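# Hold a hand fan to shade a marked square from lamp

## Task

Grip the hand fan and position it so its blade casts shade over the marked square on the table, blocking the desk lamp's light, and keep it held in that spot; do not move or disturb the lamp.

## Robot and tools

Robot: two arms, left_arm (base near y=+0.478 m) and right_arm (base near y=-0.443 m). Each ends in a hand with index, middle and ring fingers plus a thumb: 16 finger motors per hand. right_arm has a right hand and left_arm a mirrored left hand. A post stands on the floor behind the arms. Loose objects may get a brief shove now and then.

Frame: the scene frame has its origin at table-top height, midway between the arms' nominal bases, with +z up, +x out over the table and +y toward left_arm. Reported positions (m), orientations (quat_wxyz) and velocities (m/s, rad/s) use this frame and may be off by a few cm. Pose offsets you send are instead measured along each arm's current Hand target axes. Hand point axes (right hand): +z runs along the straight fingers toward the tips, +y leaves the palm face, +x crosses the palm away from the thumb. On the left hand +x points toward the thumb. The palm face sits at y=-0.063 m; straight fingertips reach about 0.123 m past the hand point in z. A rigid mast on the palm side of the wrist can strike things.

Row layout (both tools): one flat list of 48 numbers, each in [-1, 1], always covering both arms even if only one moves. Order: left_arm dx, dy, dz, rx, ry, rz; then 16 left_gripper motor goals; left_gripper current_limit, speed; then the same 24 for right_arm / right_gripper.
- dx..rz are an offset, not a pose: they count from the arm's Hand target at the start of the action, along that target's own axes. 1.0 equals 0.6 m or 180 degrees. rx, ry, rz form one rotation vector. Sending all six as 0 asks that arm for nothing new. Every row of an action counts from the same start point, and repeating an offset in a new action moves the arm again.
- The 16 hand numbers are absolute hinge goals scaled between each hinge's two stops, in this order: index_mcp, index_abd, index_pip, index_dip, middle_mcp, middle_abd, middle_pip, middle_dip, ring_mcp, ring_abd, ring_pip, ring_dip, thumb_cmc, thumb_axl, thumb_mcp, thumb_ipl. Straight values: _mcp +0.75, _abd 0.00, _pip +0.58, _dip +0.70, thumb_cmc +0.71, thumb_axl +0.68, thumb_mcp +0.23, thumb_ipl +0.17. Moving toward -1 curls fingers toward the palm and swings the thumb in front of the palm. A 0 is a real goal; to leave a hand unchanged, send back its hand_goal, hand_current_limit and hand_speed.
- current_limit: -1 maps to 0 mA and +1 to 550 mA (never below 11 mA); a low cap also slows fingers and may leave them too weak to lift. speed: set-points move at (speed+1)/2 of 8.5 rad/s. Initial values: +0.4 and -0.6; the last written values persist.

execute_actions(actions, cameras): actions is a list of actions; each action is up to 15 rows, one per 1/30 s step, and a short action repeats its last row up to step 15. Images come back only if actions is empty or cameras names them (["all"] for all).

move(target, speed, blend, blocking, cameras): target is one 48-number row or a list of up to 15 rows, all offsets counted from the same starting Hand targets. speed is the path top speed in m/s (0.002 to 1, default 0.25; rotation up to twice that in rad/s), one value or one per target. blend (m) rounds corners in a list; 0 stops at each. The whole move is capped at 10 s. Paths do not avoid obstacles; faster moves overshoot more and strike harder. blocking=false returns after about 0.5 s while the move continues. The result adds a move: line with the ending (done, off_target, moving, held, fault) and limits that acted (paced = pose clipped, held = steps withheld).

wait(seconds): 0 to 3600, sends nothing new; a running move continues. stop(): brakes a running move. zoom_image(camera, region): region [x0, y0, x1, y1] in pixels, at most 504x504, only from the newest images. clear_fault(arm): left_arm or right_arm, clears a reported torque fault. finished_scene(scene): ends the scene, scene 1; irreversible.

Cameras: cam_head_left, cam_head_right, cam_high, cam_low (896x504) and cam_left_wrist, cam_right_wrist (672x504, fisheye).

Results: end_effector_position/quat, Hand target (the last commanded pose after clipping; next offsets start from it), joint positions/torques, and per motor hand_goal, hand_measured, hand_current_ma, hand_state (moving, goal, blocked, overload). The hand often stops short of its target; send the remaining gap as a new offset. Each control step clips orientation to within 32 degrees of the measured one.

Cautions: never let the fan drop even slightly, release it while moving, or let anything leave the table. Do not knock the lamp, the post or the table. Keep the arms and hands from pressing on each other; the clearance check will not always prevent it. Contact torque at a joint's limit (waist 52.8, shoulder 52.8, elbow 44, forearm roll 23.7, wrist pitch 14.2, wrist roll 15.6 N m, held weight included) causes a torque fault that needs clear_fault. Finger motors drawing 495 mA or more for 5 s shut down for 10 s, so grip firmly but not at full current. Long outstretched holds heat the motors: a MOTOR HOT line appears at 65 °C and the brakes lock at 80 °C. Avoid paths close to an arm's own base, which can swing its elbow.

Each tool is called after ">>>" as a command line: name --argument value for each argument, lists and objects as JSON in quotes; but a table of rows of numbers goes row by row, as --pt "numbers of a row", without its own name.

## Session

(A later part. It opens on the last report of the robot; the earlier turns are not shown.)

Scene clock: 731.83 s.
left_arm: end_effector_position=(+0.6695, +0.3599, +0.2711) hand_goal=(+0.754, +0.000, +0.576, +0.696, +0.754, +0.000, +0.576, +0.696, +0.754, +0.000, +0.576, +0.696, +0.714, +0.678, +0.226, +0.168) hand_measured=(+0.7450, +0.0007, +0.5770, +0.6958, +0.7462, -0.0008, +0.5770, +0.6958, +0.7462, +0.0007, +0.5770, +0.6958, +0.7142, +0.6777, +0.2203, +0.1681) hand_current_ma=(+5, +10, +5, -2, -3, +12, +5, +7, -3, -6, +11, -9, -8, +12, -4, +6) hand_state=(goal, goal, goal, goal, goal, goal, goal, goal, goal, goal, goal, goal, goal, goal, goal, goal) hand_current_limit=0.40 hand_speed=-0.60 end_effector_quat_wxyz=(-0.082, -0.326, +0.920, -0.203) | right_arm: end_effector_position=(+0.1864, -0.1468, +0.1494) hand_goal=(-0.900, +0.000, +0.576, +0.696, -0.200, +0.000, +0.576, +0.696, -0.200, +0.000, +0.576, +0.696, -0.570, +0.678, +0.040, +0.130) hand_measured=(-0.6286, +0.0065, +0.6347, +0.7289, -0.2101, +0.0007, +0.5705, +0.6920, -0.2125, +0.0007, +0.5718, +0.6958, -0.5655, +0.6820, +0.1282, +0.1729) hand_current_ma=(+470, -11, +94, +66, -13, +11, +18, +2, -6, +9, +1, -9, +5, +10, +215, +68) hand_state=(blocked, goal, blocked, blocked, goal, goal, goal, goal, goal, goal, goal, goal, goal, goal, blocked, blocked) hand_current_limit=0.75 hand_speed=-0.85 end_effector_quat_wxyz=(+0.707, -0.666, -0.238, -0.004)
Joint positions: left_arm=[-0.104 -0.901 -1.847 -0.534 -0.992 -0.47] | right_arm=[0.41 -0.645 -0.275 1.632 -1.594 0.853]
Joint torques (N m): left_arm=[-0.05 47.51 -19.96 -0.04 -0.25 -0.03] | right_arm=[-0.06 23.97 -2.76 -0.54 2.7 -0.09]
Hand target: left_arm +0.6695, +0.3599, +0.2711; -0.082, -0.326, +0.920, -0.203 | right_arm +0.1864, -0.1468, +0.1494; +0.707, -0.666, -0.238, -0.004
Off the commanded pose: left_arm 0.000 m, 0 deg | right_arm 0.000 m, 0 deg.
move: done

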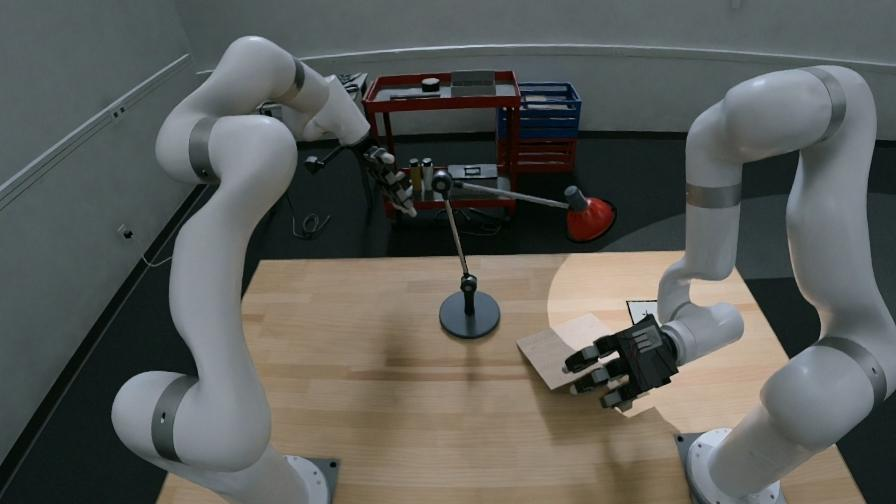

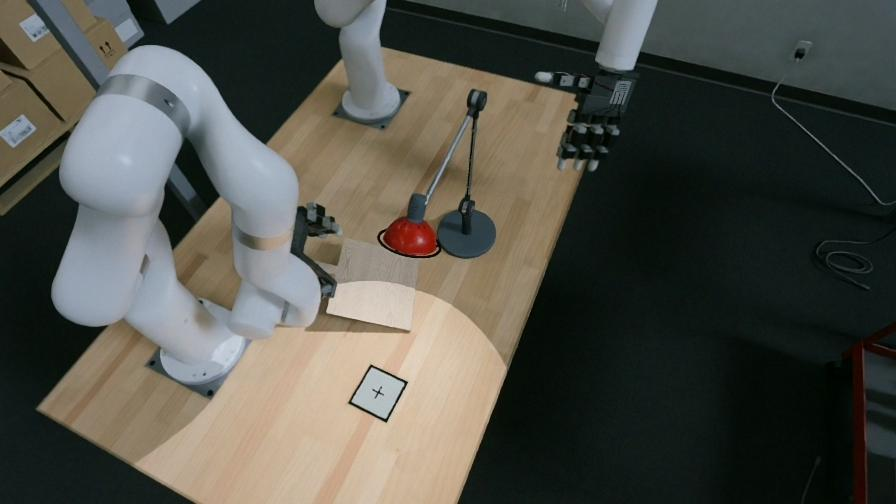

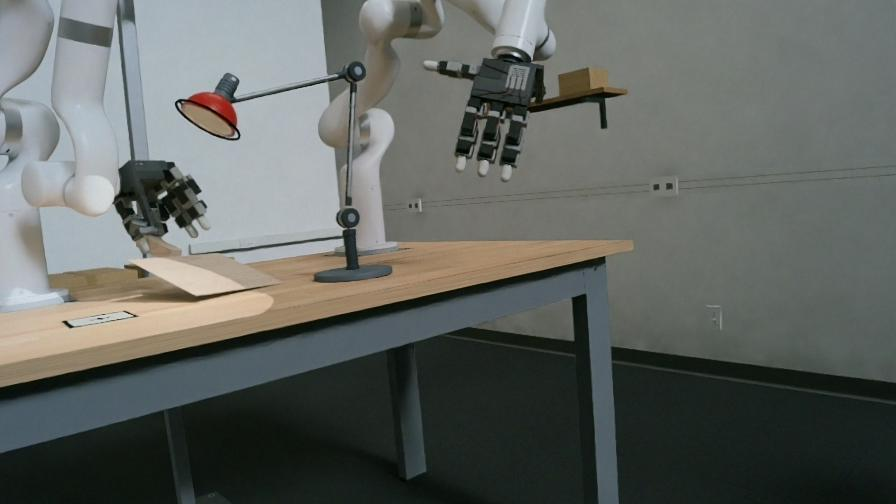

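>>> move --target '[0,0,0,0,0,0, 0.754,0,0.576,0.696,0.754,0,0.576,0.696,0.754,0,0.576,0.696,0.714,0.678,0.226,0.168,0.4,-0.6, 0.0684,-0.1879,0,0,0,0, -0.9,0,0.576,0.696,-0.2,0,0.576,0.696,-0.2,0,0.576,0.696,-0.571,0.678,0.04,0.13,0.75,-0.85]' --cameras '["cam_head_left","cam_high","cam_low"]' --speed 0.05

>>> zoom_image --camera "cam_low" --region '[80, 110, 310, 340]'

Scene clock: 757.43 s.
left_arm: end_effector_position=(+0.6695, +0.3599, +0.2711) hand_goal=(+0.754, +0.000, +0.576, +0.696, +0.754, +0.000, +0.576, +0.696, +0.754, +0.000, +0.576, +0.696, +0.714, +0.678, +0.226, +0.168) hand_measured=(+0.7462, +0.0007, +0.5770, +0.6958, +0.7462, -0.0008, +0.5770, +0.6958, +0.7462, -0.0008, +0.5770, +0.6971, +0.7154, +0.6777, +0.2193, +0.1672) hand_current_ma=(+4, +13, +8, +1, -3, +6, +3, +3, -6, -4, +10, -5, -1, +8, -1, +6) hand_state=(goal, goal, goal, goal, goal, goal, goal, goal, goal, goal, goal, goal, goal, goal, goal, goal) hand_current_limit=0.40 hand_speed=-0.60 end_effector_quat_wxyz=(-0.082, -0.326, +0.920, -0.203) | right_arm: end_effector_position=(+0.1865, -0.1467, +0.2694) hand_goal=(-0.900, +0.000, +0.576, +0.696, -0.200, +0.000, +0.576, +0.696, -0.200, +0.000, +0.576, +0.696, -0.570, +0.678, +0.040, +0.130) hand_measured=(-0.6370, +0.0065, +0.6347, +0.7289, -0.2101, +0.0007, +0.5705, +0.6920, -0.2125, +0.0007, +0.5718, +0.6958, -0.5617, +0.6820, +0.1351, +0.1729) hand_current_ma=(+492, +17, +109, +49, -34, +14, +10, -22, -13, +1, +7, -4, +5, +0, +253, +105) hand_state=(blocked, goal, blocked, blocked, goal, goal, goal, goal, goal, goal, goal, goal, goal, goal, blocked, blocked) hand_current_limit=0.75 hand_speed=-0.85 end_effector_quat_wxyz=(+0.707, -0.666, -0.238, -0.004)
Joint positions: left_arm=[-0.104 -0.901 -1.847 -0.534 -0.992 -0.47] | right_arm=[0.41 -0.072 -0.173 1.637 -1.564 1.324]
Joint torques (N m): left_arm=[-0.05 47.51 -19.96 -0.04 -0.25 -0.03] | right_arm=[-0.03 14.44 -11.9 0.15 2.59 -0.09]
Hand target: left_arm +0.6695, +0.3599, +0.2711; -0.082, -0.326, +0.920, -0.203 | right_arm +0.1865, -0.1467, +0.2694; +0.707, -0.666, -0.238, -0.004
Off the commanded pose: left_arm 0.000 m, 0 deg | right_arm 0.000 m, 0 deg.
move: done

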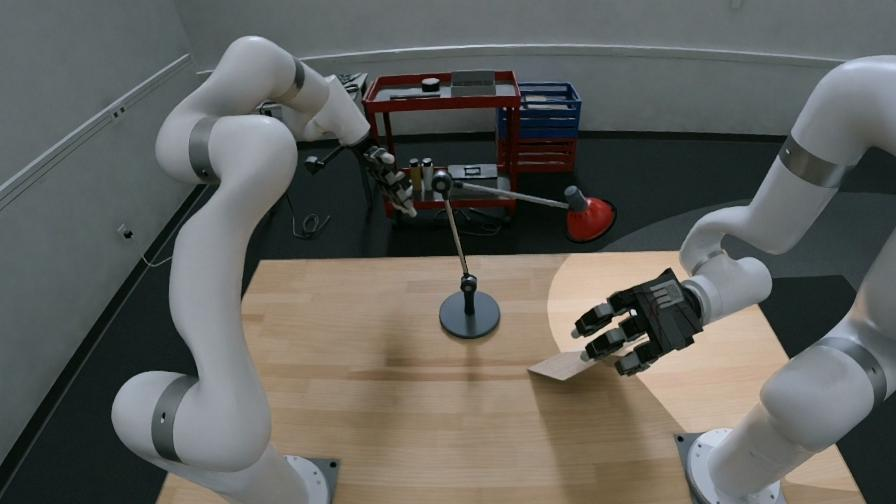

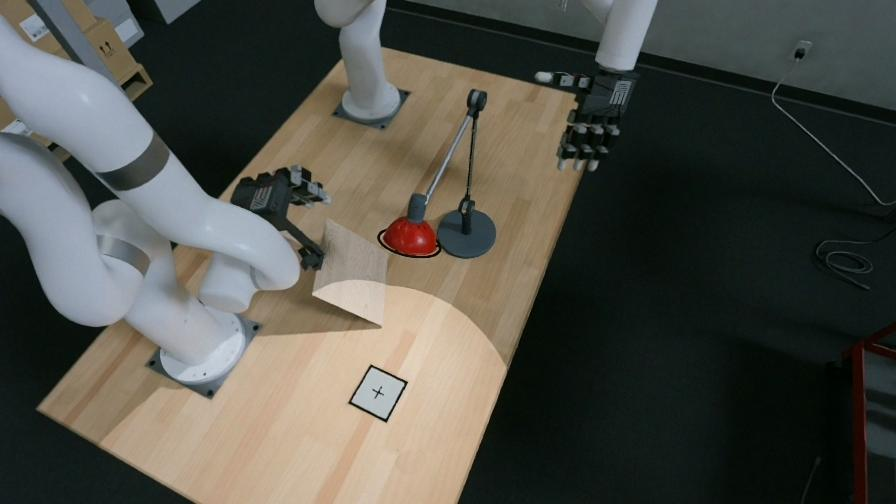

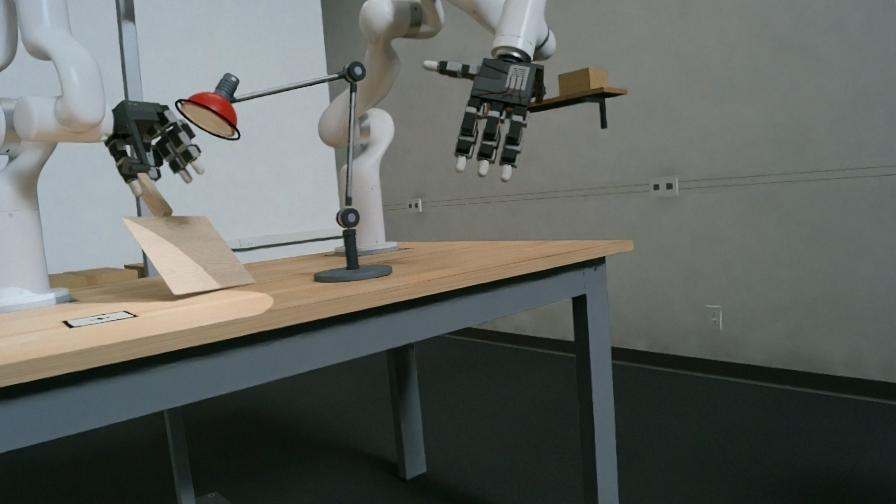

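Scaled by 2.191.

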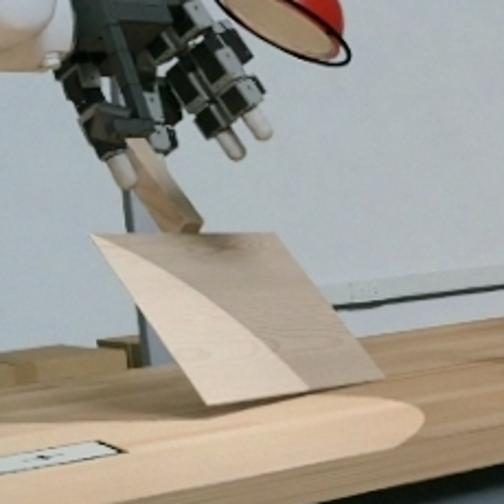

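>>> move --target '[0,0,0,0,0,0, 0.754,0,0.576,0.696,0.754,0,0.576,0.696,0.754,0,0.576,0.696,0.714,0.678,0.226,0.168,0.4,-0.6, 0.0602,-0.1654,0,0,0,0, -0.9,0,0.576,0.696,-0.2,0,0.576,0.696,-0.2,0,0.576,0.696,-0.571,0.678,0.04,0.13,0.72,-0.85]' --cameras '["cam_head_left","cam_high","cam_low"]' --speed 0.05

>>> zoom_image --camera "cam_low" --region '[80, 80, 310, 310]'

Scene clock: 798.67 s.
left_arm: end_effector_position=(+0.6695, +0.3599, +0.2711) hand_goal=(+0.754, +0.000, +0.576, +0.696, +0.754, +0.000, +0.576, +0.696, +0.754, +0.000, +0.576, +0.696, +0.714, +0.678, +0.226, +0.168) hand_measured=(+0.7450, -0.0008, +0.5770, +0.6958, +0.7462, +0.0007, +0.5770, +0.6958, +0.7462, +0.0007, +0.5770, +0.6971, +0.7142, +0.6767, +0.2203, +0.1681) hand_current_ma=(-1, +11, +7, +2, -3, +6, +4, +4, -1, -5, +9, -6, -2, +10, +4, +3) hand_state=(goal, goal, goal, goal, goal, goal, goal, goal, goal, goal, goal, goal, goal, goal, goal, goal) hand_current_limit=0.40 hand_speed=-0.60 end_effector_quat_wxyz=(-0.082, -0.326, +0.920, -0.203) | right_arm: end_effector_position=(+0.1866, -0.1466, +0.3750) hand_goal=(-0.900, +0.000, +0.576, +0.696, -0.200, +0.000, +0.576, +0.696, -0.200, +0.000, +0.576, +0.696, -0.570, +0.678, +0.040, +0.130) hand_measured=(-0.6394, +0.0109, +0.6347, +0.7289, -0.2101, +0.0007, +0.5705, +0.6920, -0.2125, -0.0008, +0.5718, +0.6958, -0.5580, +0.6820, +0.1342, +0.1729) hand_current_ma=(+451, +1, +104, +45, -18, +5, +7, +6, -17, -4, +15, -12, +28, +14, +229, +84) hand_state=(blocked, goal, blocked, blocked, goal, goal, goal, goal, goal, goal, goal, goal, goal, goal, blocked, blocked) hand_current_limit=0.72 hand_speed=-0.85 end_effector_quat_wxyz=(+0.707, -0.666, -0.238, -0.004)
Joint positions: left_arm=[-0.104 -0.901 -1.847 -0.534 -0.992 -0.47] | right_arm=[0.41 0.35 -0.212 1.627 -1.535 1.784]
Joint torques (N m): left_arm=[-0.05 47.51 -19.96 -0.04 -0.25 -0.03] | right_arm=[-0.02 6.29 -18.38 0.8 2.7 -0.09]
Hand target: left_arm +0.6695, +0.3599, +0.2711; -0.082, -0.326, +0.920, -0.203 | right_arm +0.1866, -0.1466, +0.3750; +0.707, -0.666, -0.238, -0.004
Off the commanded pose: left_arm 0.000 m, 0 deg | right_arm 0.000 m, 0 deg.
move: done

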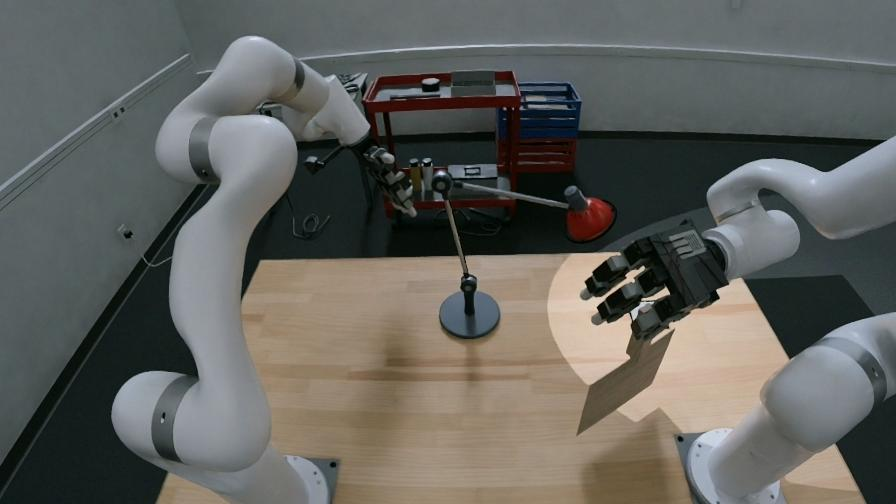

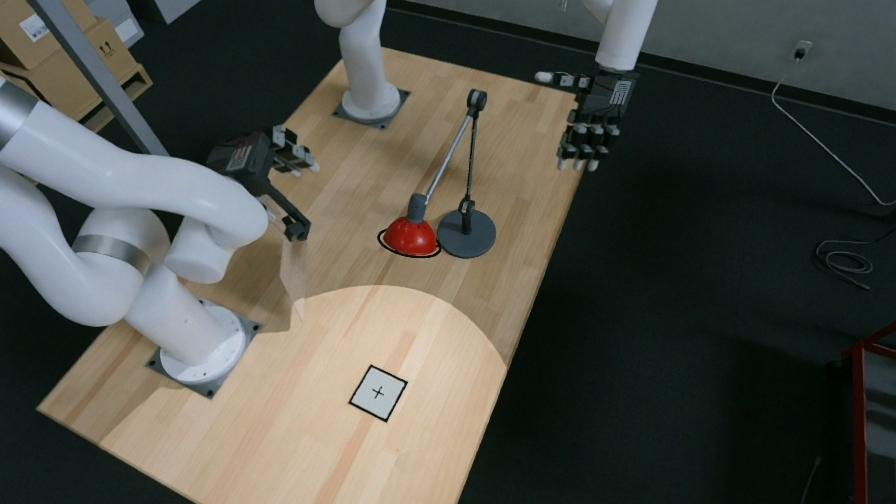

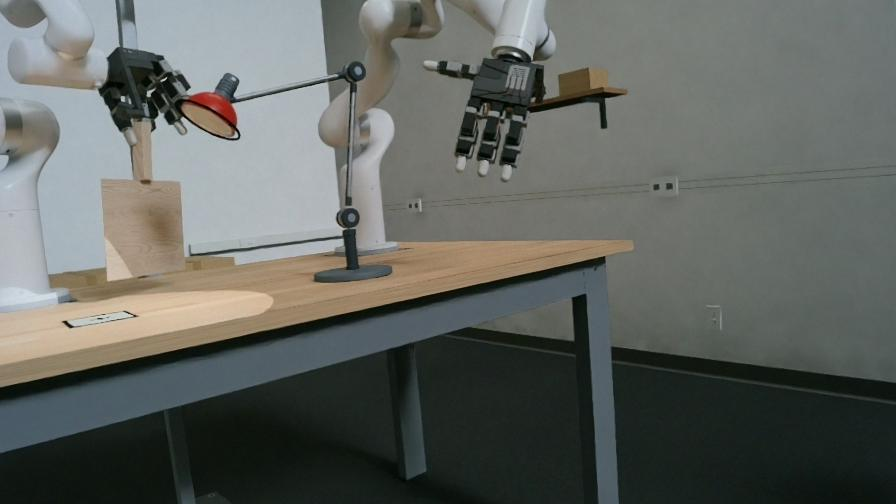

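Scaled by 2.191.

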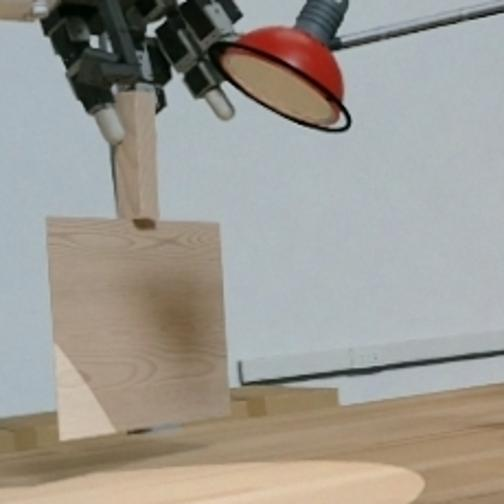

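>>> move --target '[0,0,0,0,0,0, 0.754,0,0.576,0.696,0.754,0,0.576,0.696,0.754,0,0.576,0.696,0.714,0.678,0.226,0.168,0.4,-0.6, 0.1593,0.0615,-0.2248,-0.0266,0.3052,0.0563, -0.9,0,0.576,0.696,-0.2,0,0.576,0.696,-0.2,0,0.576,0.696,-0.571,0.678,0.04,0.13,0.72,-0.85]' --cameras '["cam_head_left","cam_high","cam_low"]' --speed 0.1

Scene clock: 866.50 s.
left_arm: end_effector_position=(+0.6695, +0.3599, +0.2711) hand_goal=(+0.754, +0.000, +0.576, +0.696, +0.754, +0.000, +0.576, +0.696, +0.754, +0.000, +0.576, +0.696, +0.714, +0.678, +0.226, +0.168) hand_measured=(+0.7462, +0.0007, +0.5770, +0.6971, +0.7462, +0.0007, +0.5770, +0.6958, +0.7474, -0.0008, +0.5770, +0.6958, +0.7142, +0.6777, +0.2193, +0.1672) hand_current_ma=(+10, +9, +10, +4, -6, +13, -1, +2, +1, -3, +10, -10, +0, +11, +2, +4) hand_state=(goal, goal, goal, goal, goal, goal, goal, goal, goal, goal, goal, goal, goal, goal, goal, goal) hand_current_limit=0.40 hand_speed=-0.60 end_effector_quat_wxyz=(-0.082, -0.326, +0.920, -0.203) | right_arm: end_effector_position=(+0.3278, -0.2401, +0.3730) hand_goal=(-0.900, +0.000, +0.576, +0.696, -0.200, +0.000, +0.576, +0.696, -0.200, +0.000, +0.576, +0.696, -0.570, +0.678, +0.040, +0.130) hand_measured=(-0.6406, +0.0007, +0.6347, +0.7289, -0.2101, +0.0007, +0.5718, +0.6920, -0.2125, -0.0008, +0.5718, +0.6958, -0.5705, +0.6820, +0.1342, +0.1738) hand_current_ma=(+482, +0, +99, +78, -6, +2, -4, -9, -10, -19, +6, -4, +8, +9, +234, +77) hand_state=(blocked, goal, blocked, blocked, goal, goal, goal, goal, goal, goal, goal, goal, goal, goal, blocked, blocked) hand_current_limit=0.72 hand_speed=-0.85 end_effector_quat_wxyz=(+0.707, -0.635, +0.173, -0.260)
Joint positions: left_arm=[-0.104 -0.901 -1.847 -0.534 -0.992 -0.47] | right_arm=[0.052 0.507 -0.032 2.219 -1.372 1.91]
Joint torques (N m): left_arm=[-0.05 47.51 -19.96 -0.04 -0.25 -0.03] | right_arm=[-0.01 1.64 -18.8 0.4 -1.44 -0.02]
Hand target: left_arm +0.6695, +0.3599, +0.2711; -0.082, -0.326, +0.920, -0.203 | right_arm +0.3278, -0.2401, +0.3730; +0.707, -0.635, +0.173, -0.260
Off the commanded pose: left_arm 0.000 m, 0 deg | right_arm 0.000 m, 0 deg.
move: done

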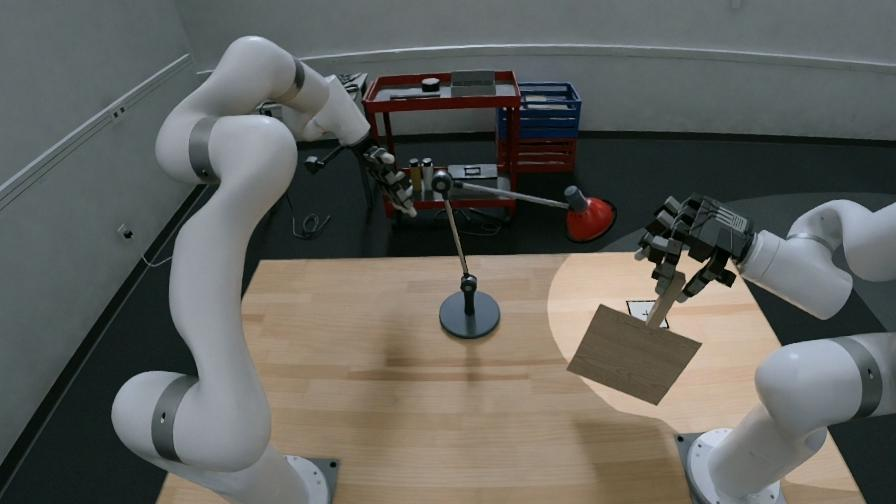

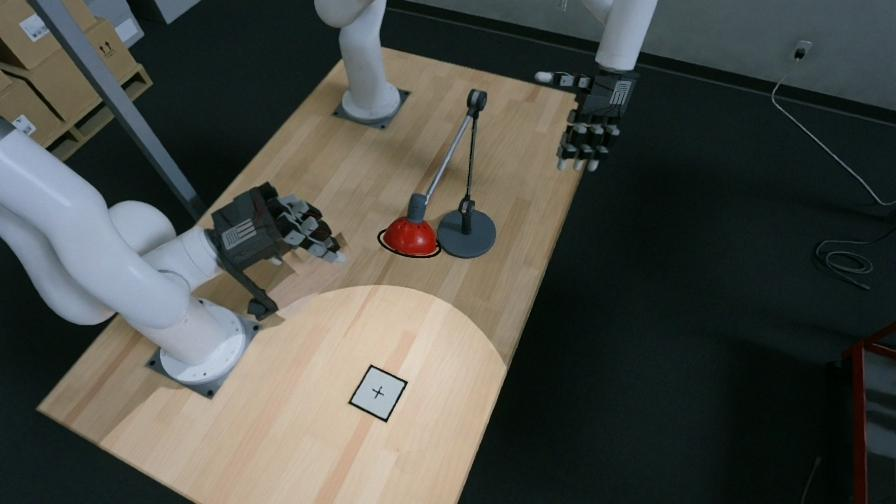

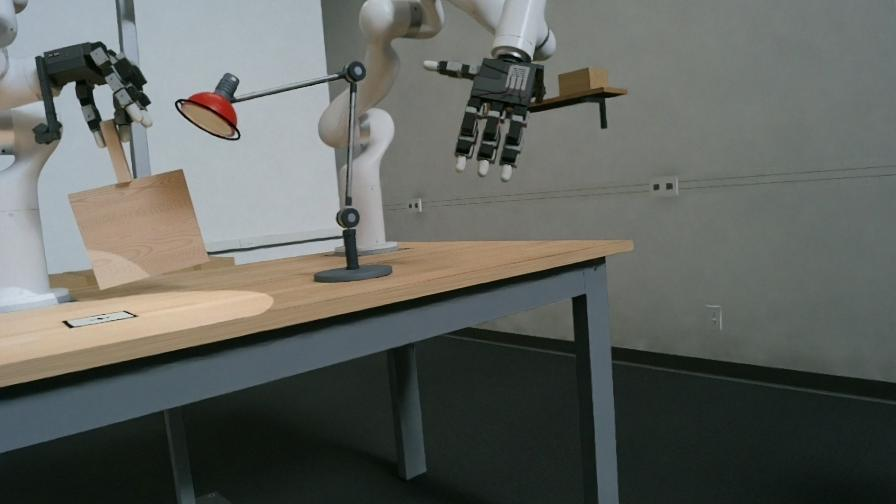

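>>> move --target '[0,0,0,0,0,0, 0.754,0,0.576,0.696,0.754,0,0.576,0.696,0.754,0,0.576,0.696,0.714,0.678,0.226,0.168,0.4,-0.6, 0.3582,0.0298,-0.0098,-0.0266,0.3052,0.0563, -0.9,0,0.576,0.696,-0.2,0,0.576,0.696,-0.2,0,0.576,0.696,-0.571,0.678,0.04,0.13,0.72,-0.85]' --cameras '["all"]' --speed 0.1

Scene clock: 887.90 s.
left_arm: end_effector_position=(+0.6695, +0.3599, +0.2711) hand_goal=(+0.754, +0.000, +0.576, +0.696, +0.754, +0.000, +0.576, +0.696, +0.754, +0.000, +0.576, +0.696, +0.714, +0.678, +0.226, +0.168) hand_measured=(+0.7450, -0.0008, +0.5770, +0.6958, +0.7462, +0.0007, +0.5757, +0.6958, +0.7462, -0.0008, +0.5770, +0.6958, +0.7142, +0.6767, +0.2203, +0.1681) hand_current_ma=(+8, +13, +13, +2, -5, +6, +4, +4, -1, -1, +9, -1, -4, +9, +0, +4) hand_state=(goal, goal, goal, goal, goal, goal, goal, goal, goal, goal, goal, goal, goal, goal, goal, goal) hand_current_limit=0.40 hand_speed=-0.60 end_effector_quat_wxyz=(-0.082, -0.326, +0.920, -0.203) | right_arm: end_effector_position=(+0.5002, -0.3699, +0.3730) hand_goal=(-0.900, +0.000, +0.576, +0.696, -0.200, +0.000, +0.576, +0.696, -0.200, +0.000, +0.576, +0.696, -0.570, +0.678, +0.040, +0.130) hand_measured=(-0.6406, -0.0037, +0.6347, +0.7289, -0.2113, -0.0052, +0.5705, +0.6920, -0.2113, -0.0037, +0.5718, +0.6958, -0.5793, +0.6820, +0.1332, +0.1729) hand_current_ma=(+490, -1, +112, +46, -3, -2, +8, +4, +3, -15, -21, -5, -18, +12, +240, +91) hand_state=(blocked, goal, blocked, blocked, goal, goal, goal, goal, goal, goal, goal, goal, goal, goal, blocked, blocked) hand_current_limit=0.72 hand_speed=-0.85 end_effector_quat_wxyz=(+0.541, -0.454, +0.542, -0.455)
Joint positions: left_arm=[-0.104 -0.901 -1.847 -0.534 -0.992 -0.47] | right_arm=[0.164 0.27 -0.236 3.322 -1.07 1.658]
Joint torques (N m): left_arm=[-0.05 47.51 -19.96 -0.04 -0.25 -0.03] | right_arm=[-0.01 8.9 -18.33 -0.46 2 0.06]
Hand target: left_arm +0.6695, +0.3599, +0.2711; -0.082, -0.326, +0.920, -0.203 | right_arm +0.5002, -0.3699, +0.3730; +0.541, -0.454, +0.542, -0.455
Off the commanded pose: left_arm 0.000 m, 0 deg | right_arm 0.000 m, 0 deg.
move: done
cam_right_wrist: T_world_to_cam=[[-0.01558, 0.8552, -0.51807, 0.54543], [-0.70919, 0.3558, 0.60865, 0.21589], [0.70485, 0.37689, 0.60095, -0.31259]] pos_world=[0.38193, -0.42545, 0.33902]

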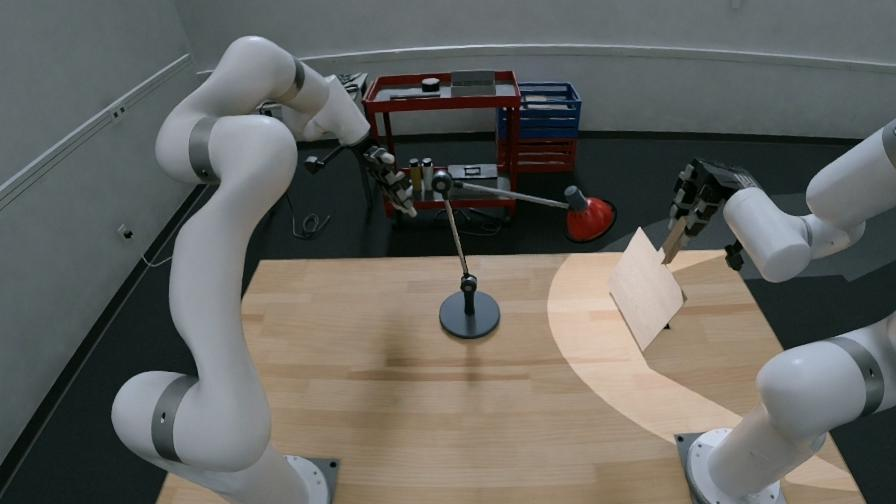

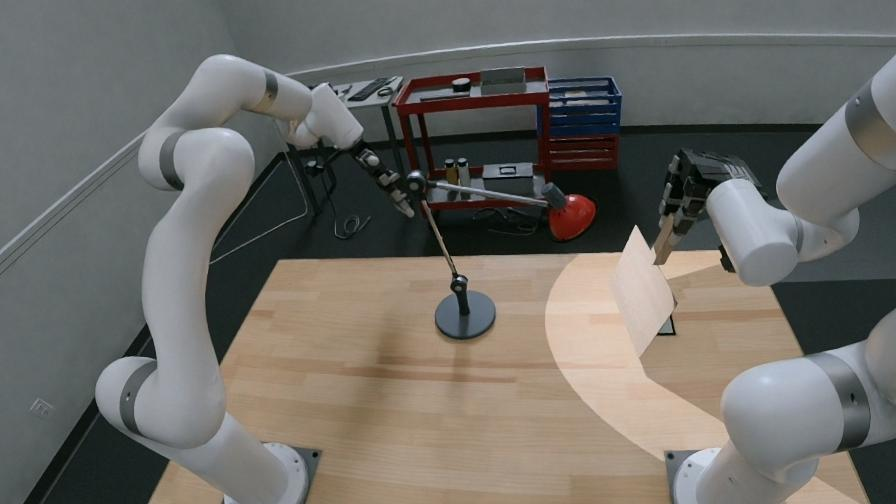

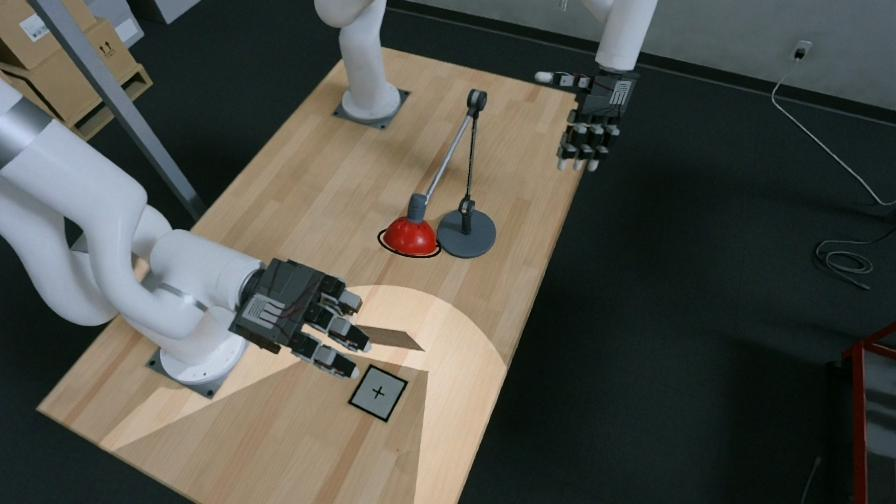

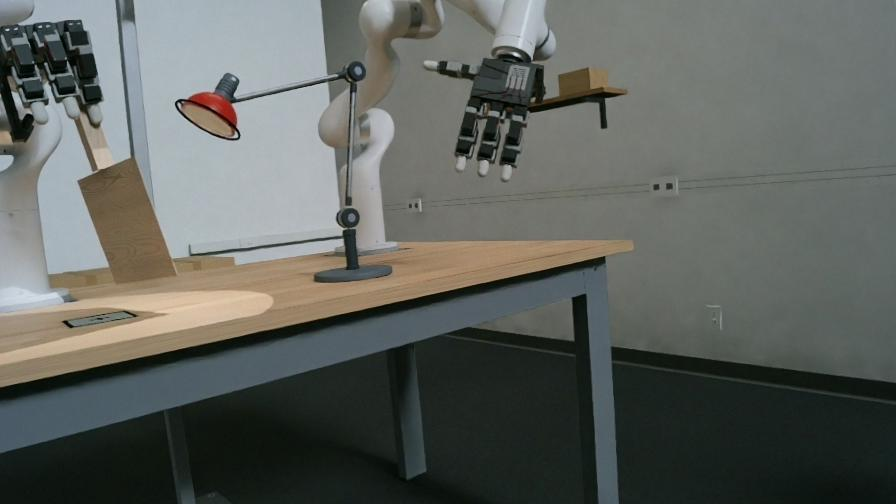

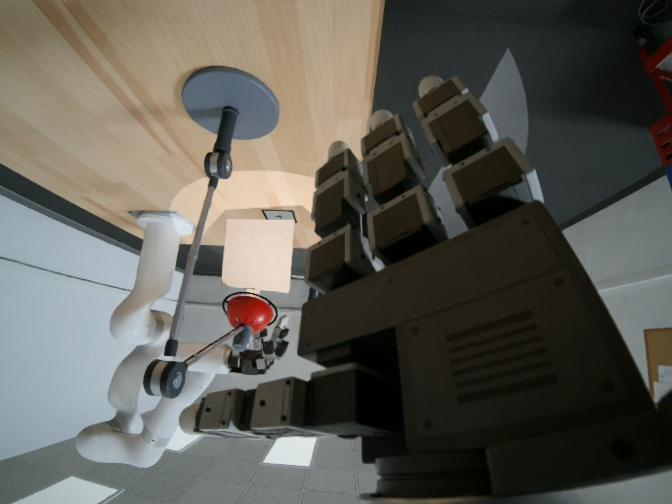

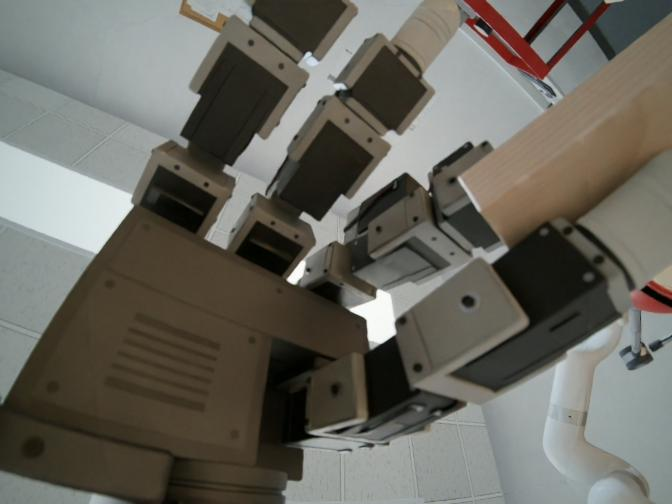

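>>> zoom_image --camera "cam_high" --region '[300, 280, 500, 440]'

>>> zoom_image --camera "cam_low" --region '[30, 140, 290, 350]'

>>> zoom_image --camera "cam_left_wrist" --region '[180, 180, 330, 330]'

Scaled by 2.520.

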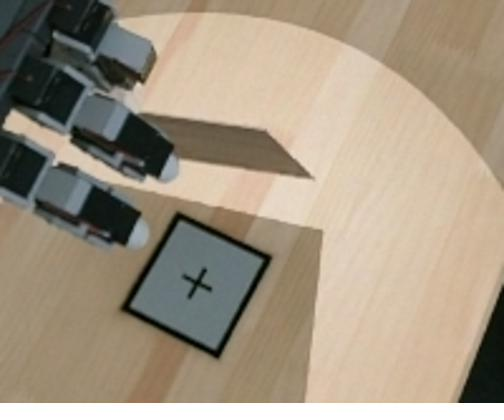

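Scaled by 1.938.

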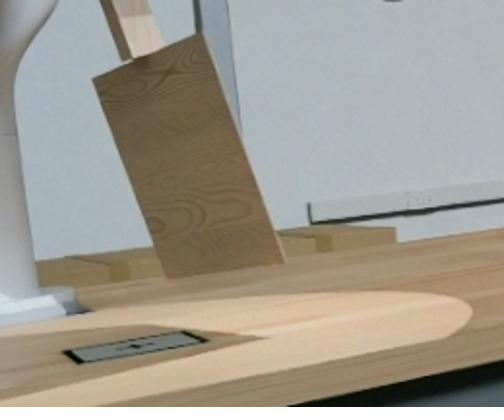

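Scaled by 3.360 from the camera's image (finer frame: 960x720).

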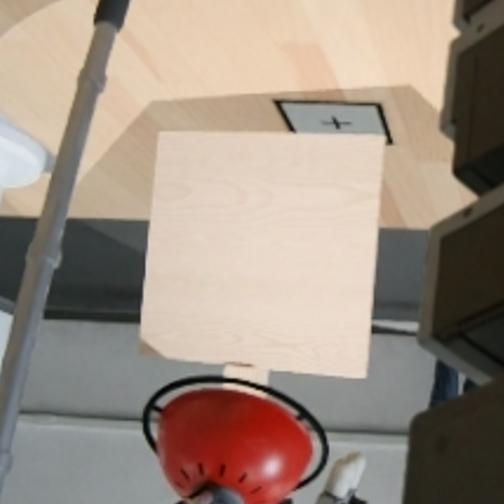

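>>> move --target '[0,0,0,0,0,0, 0.754,0,0.576,0.696,0.754,0,0.576,0.696,0.754,0,0.576,0.696,0.714,0.678,0.226,0.168,0.4,-0.6, -0.0543,0.0282,0.0333,0,0,0, -0.9,0,0.576,0.696,-0.2,0,0.576,0.696,-0.2,0,0.576,0.696,-0.571,0.678,0.04,0.13,0.7,-0.85]' --cameras '["all"]' --speed 0.05

>>> zoom_image --camera "cam_high" --region '[300, 280, 500, 440]'

>>> zoom_image --camera "cam_low" --region '[30, 10, 330, 350]'

>>> zoom_image --camera "cam_head_left" --region '[540, 180, 800, 380]'

Scene clock: 929.13 s.
left_arm: end_effector_position=(+0.6695, +0.3599, +0.2711) hand_goal=(+0.754, +0.000, +0.576, +0.696, +0.754, +0.000, +0.576, +0.696, +0.754, +0.000, +0.576, +0.696, +0.714, +0.678, +0.226, +0.168) hand_measured=(+0.7450, -0.0008, +0.5770, +0.6958, +0.7462, +0.0007, +0.5770, +0.6958, +0.7462, +0.0007, +0.5757, +0.6958, +0.7142, +0.6767, +0.2203, +0.1672) hand_current_ma=(+1, +10, +8, +0, -4, +8, +3, +3, -3, -5, +8, -10, +0, +9, -1, +8) hand_state=(goal, goal, goal, goal, goal, goal, goal, goal, goal, goal, goal, goal, goal, goal, goal, goal) hand_current_limit=0.40 hand_speed=-0.60 end_effector_quat_wxyz=(-0.082, -0.326, +0.920, -0.203) | right_arm: end_effector_position=(+0.5202, -0.3349, +0.3620) hand_goal=(-0.900, +0.000, +0.576, +0.696, -0.200, +0.000, +0.576, +0.696, -0.200, +0.000, +0.576, +0.696, -0.570, +0.678, +0.040, +0.130) hand_measured=(-0.6406, -0.0037, +0.6347, +0.7289, -0.2113, -0.0052, +0.5705, +0.6920, -0.2125, -0.0052, +0.5718, +0.6958, -0.5806, +0.6820, +0.1342, +0.1729) hand_current_ma=(+492, +10, +106, +52, -9, -12, +4, +2, -22, +5, +5, +15, -7, +3, +242, +78) hand_state=(blocked, goal, blocked, blocked, goal, goal, goal, goal, goal, goal, goal, goal, goal, goal, blocked, blocked) hand_current_limit=0.70 hand_speed=-0.85 end_effector_quat_wxyz=(+0.541, -0.454, +0.542, -0.455)
Joint positions: left_arm=[-0.104 -0.901 -1.847 -0.534 -0.992 -0.47] | right_arm=[0.285 0.147 -0.296 3.449 -1.145 1.616]
Joint torques (N m): left_arm=[-0.05 47.51 -19.96 -0.04 -0.25 -0.03] | right_arm=[-0.02 12.25 -17.43 -0.47 -5.67 0.06]
Hand target: left_arm +0.6695, +0.3599, +0.2711; -0.082, -0.326, +0.920, -0.203 | right_arm +0.5202, -0.3349, +0.3620; +0.541, -0.454, +0.542, -0.455
Off the commanded pose: left_arm 0.000 m, 0 deg | right_arm 0.000 m, 0 deg.
move: done
cam_right_wrist: T_world_to_cam=[[-0.01546, 0.8552, -0.51807, 0.51006], [-0.70917, 0.35588, 0.60863, 0.22435], [0.70487, 0.3768, 0.60098, -0.33332]] pos_world=[0.40193, -0.39045, 0.32802]

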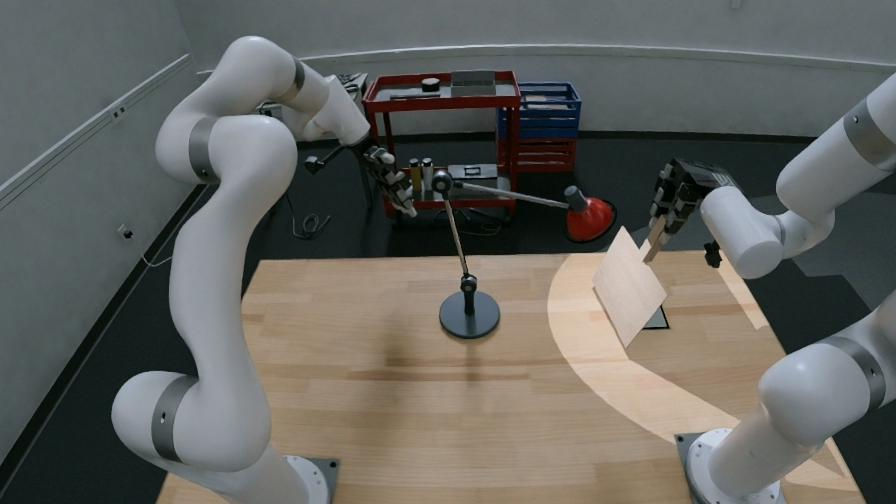

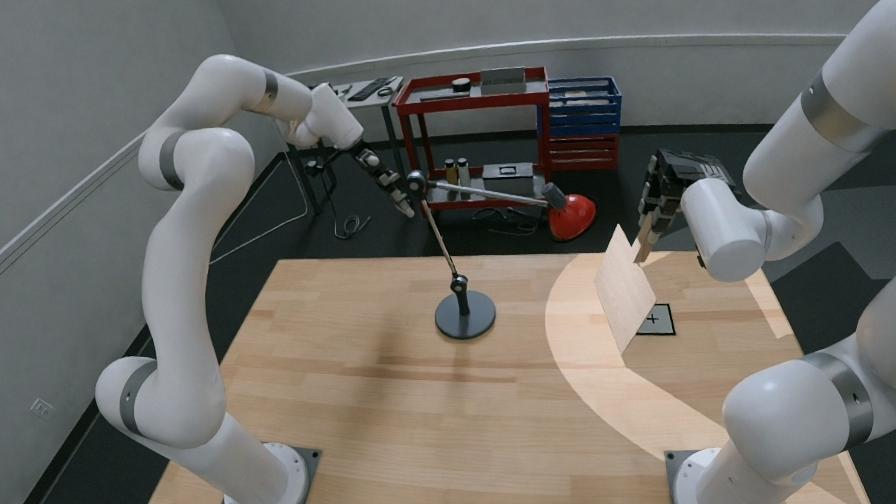

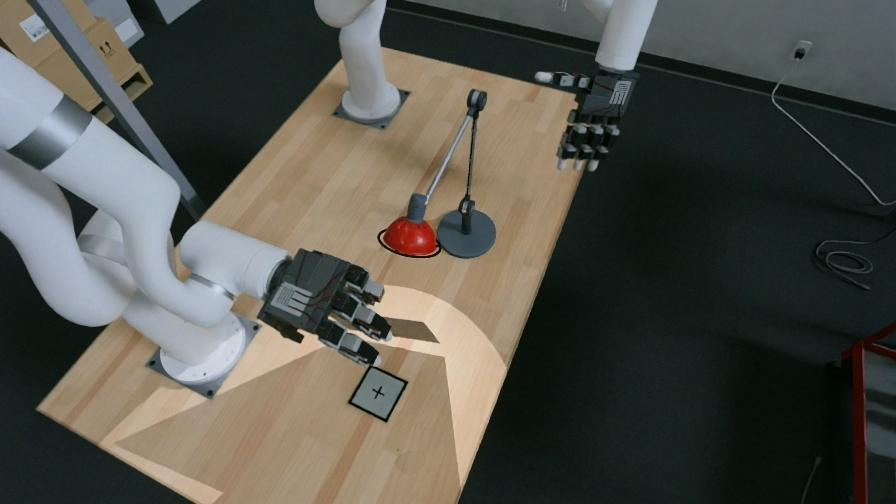

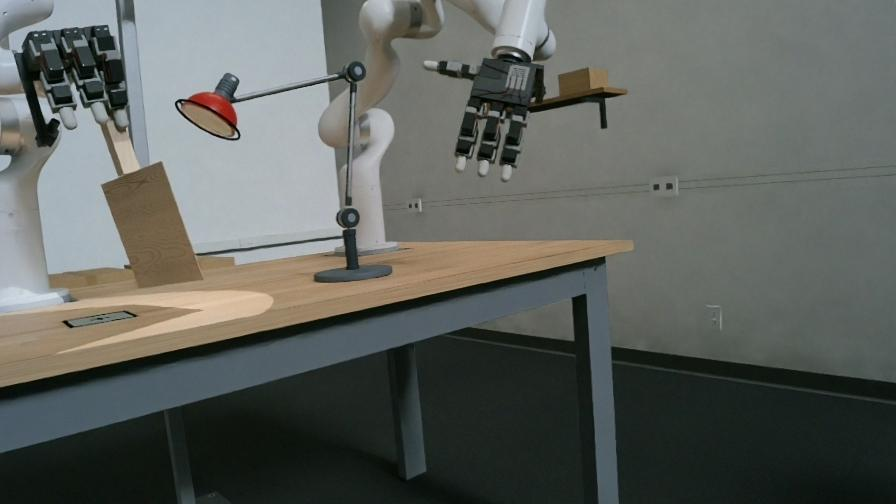

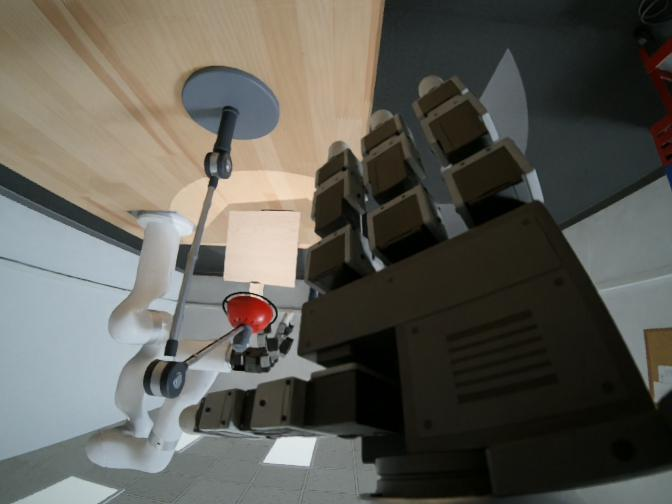

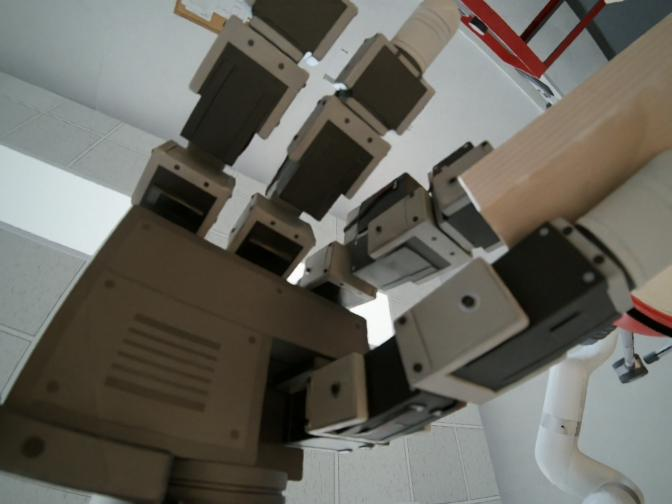

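Scaled by 2.520.

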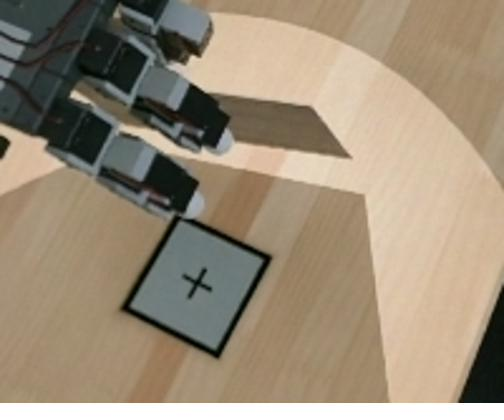

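Scaled by 1.482.

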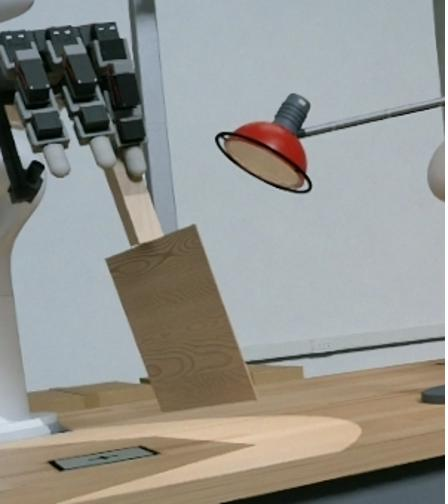

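Scaled by 1.938.

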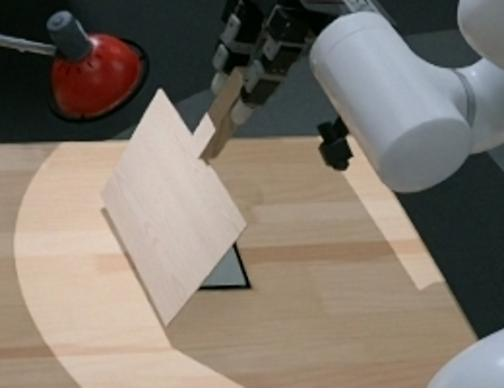

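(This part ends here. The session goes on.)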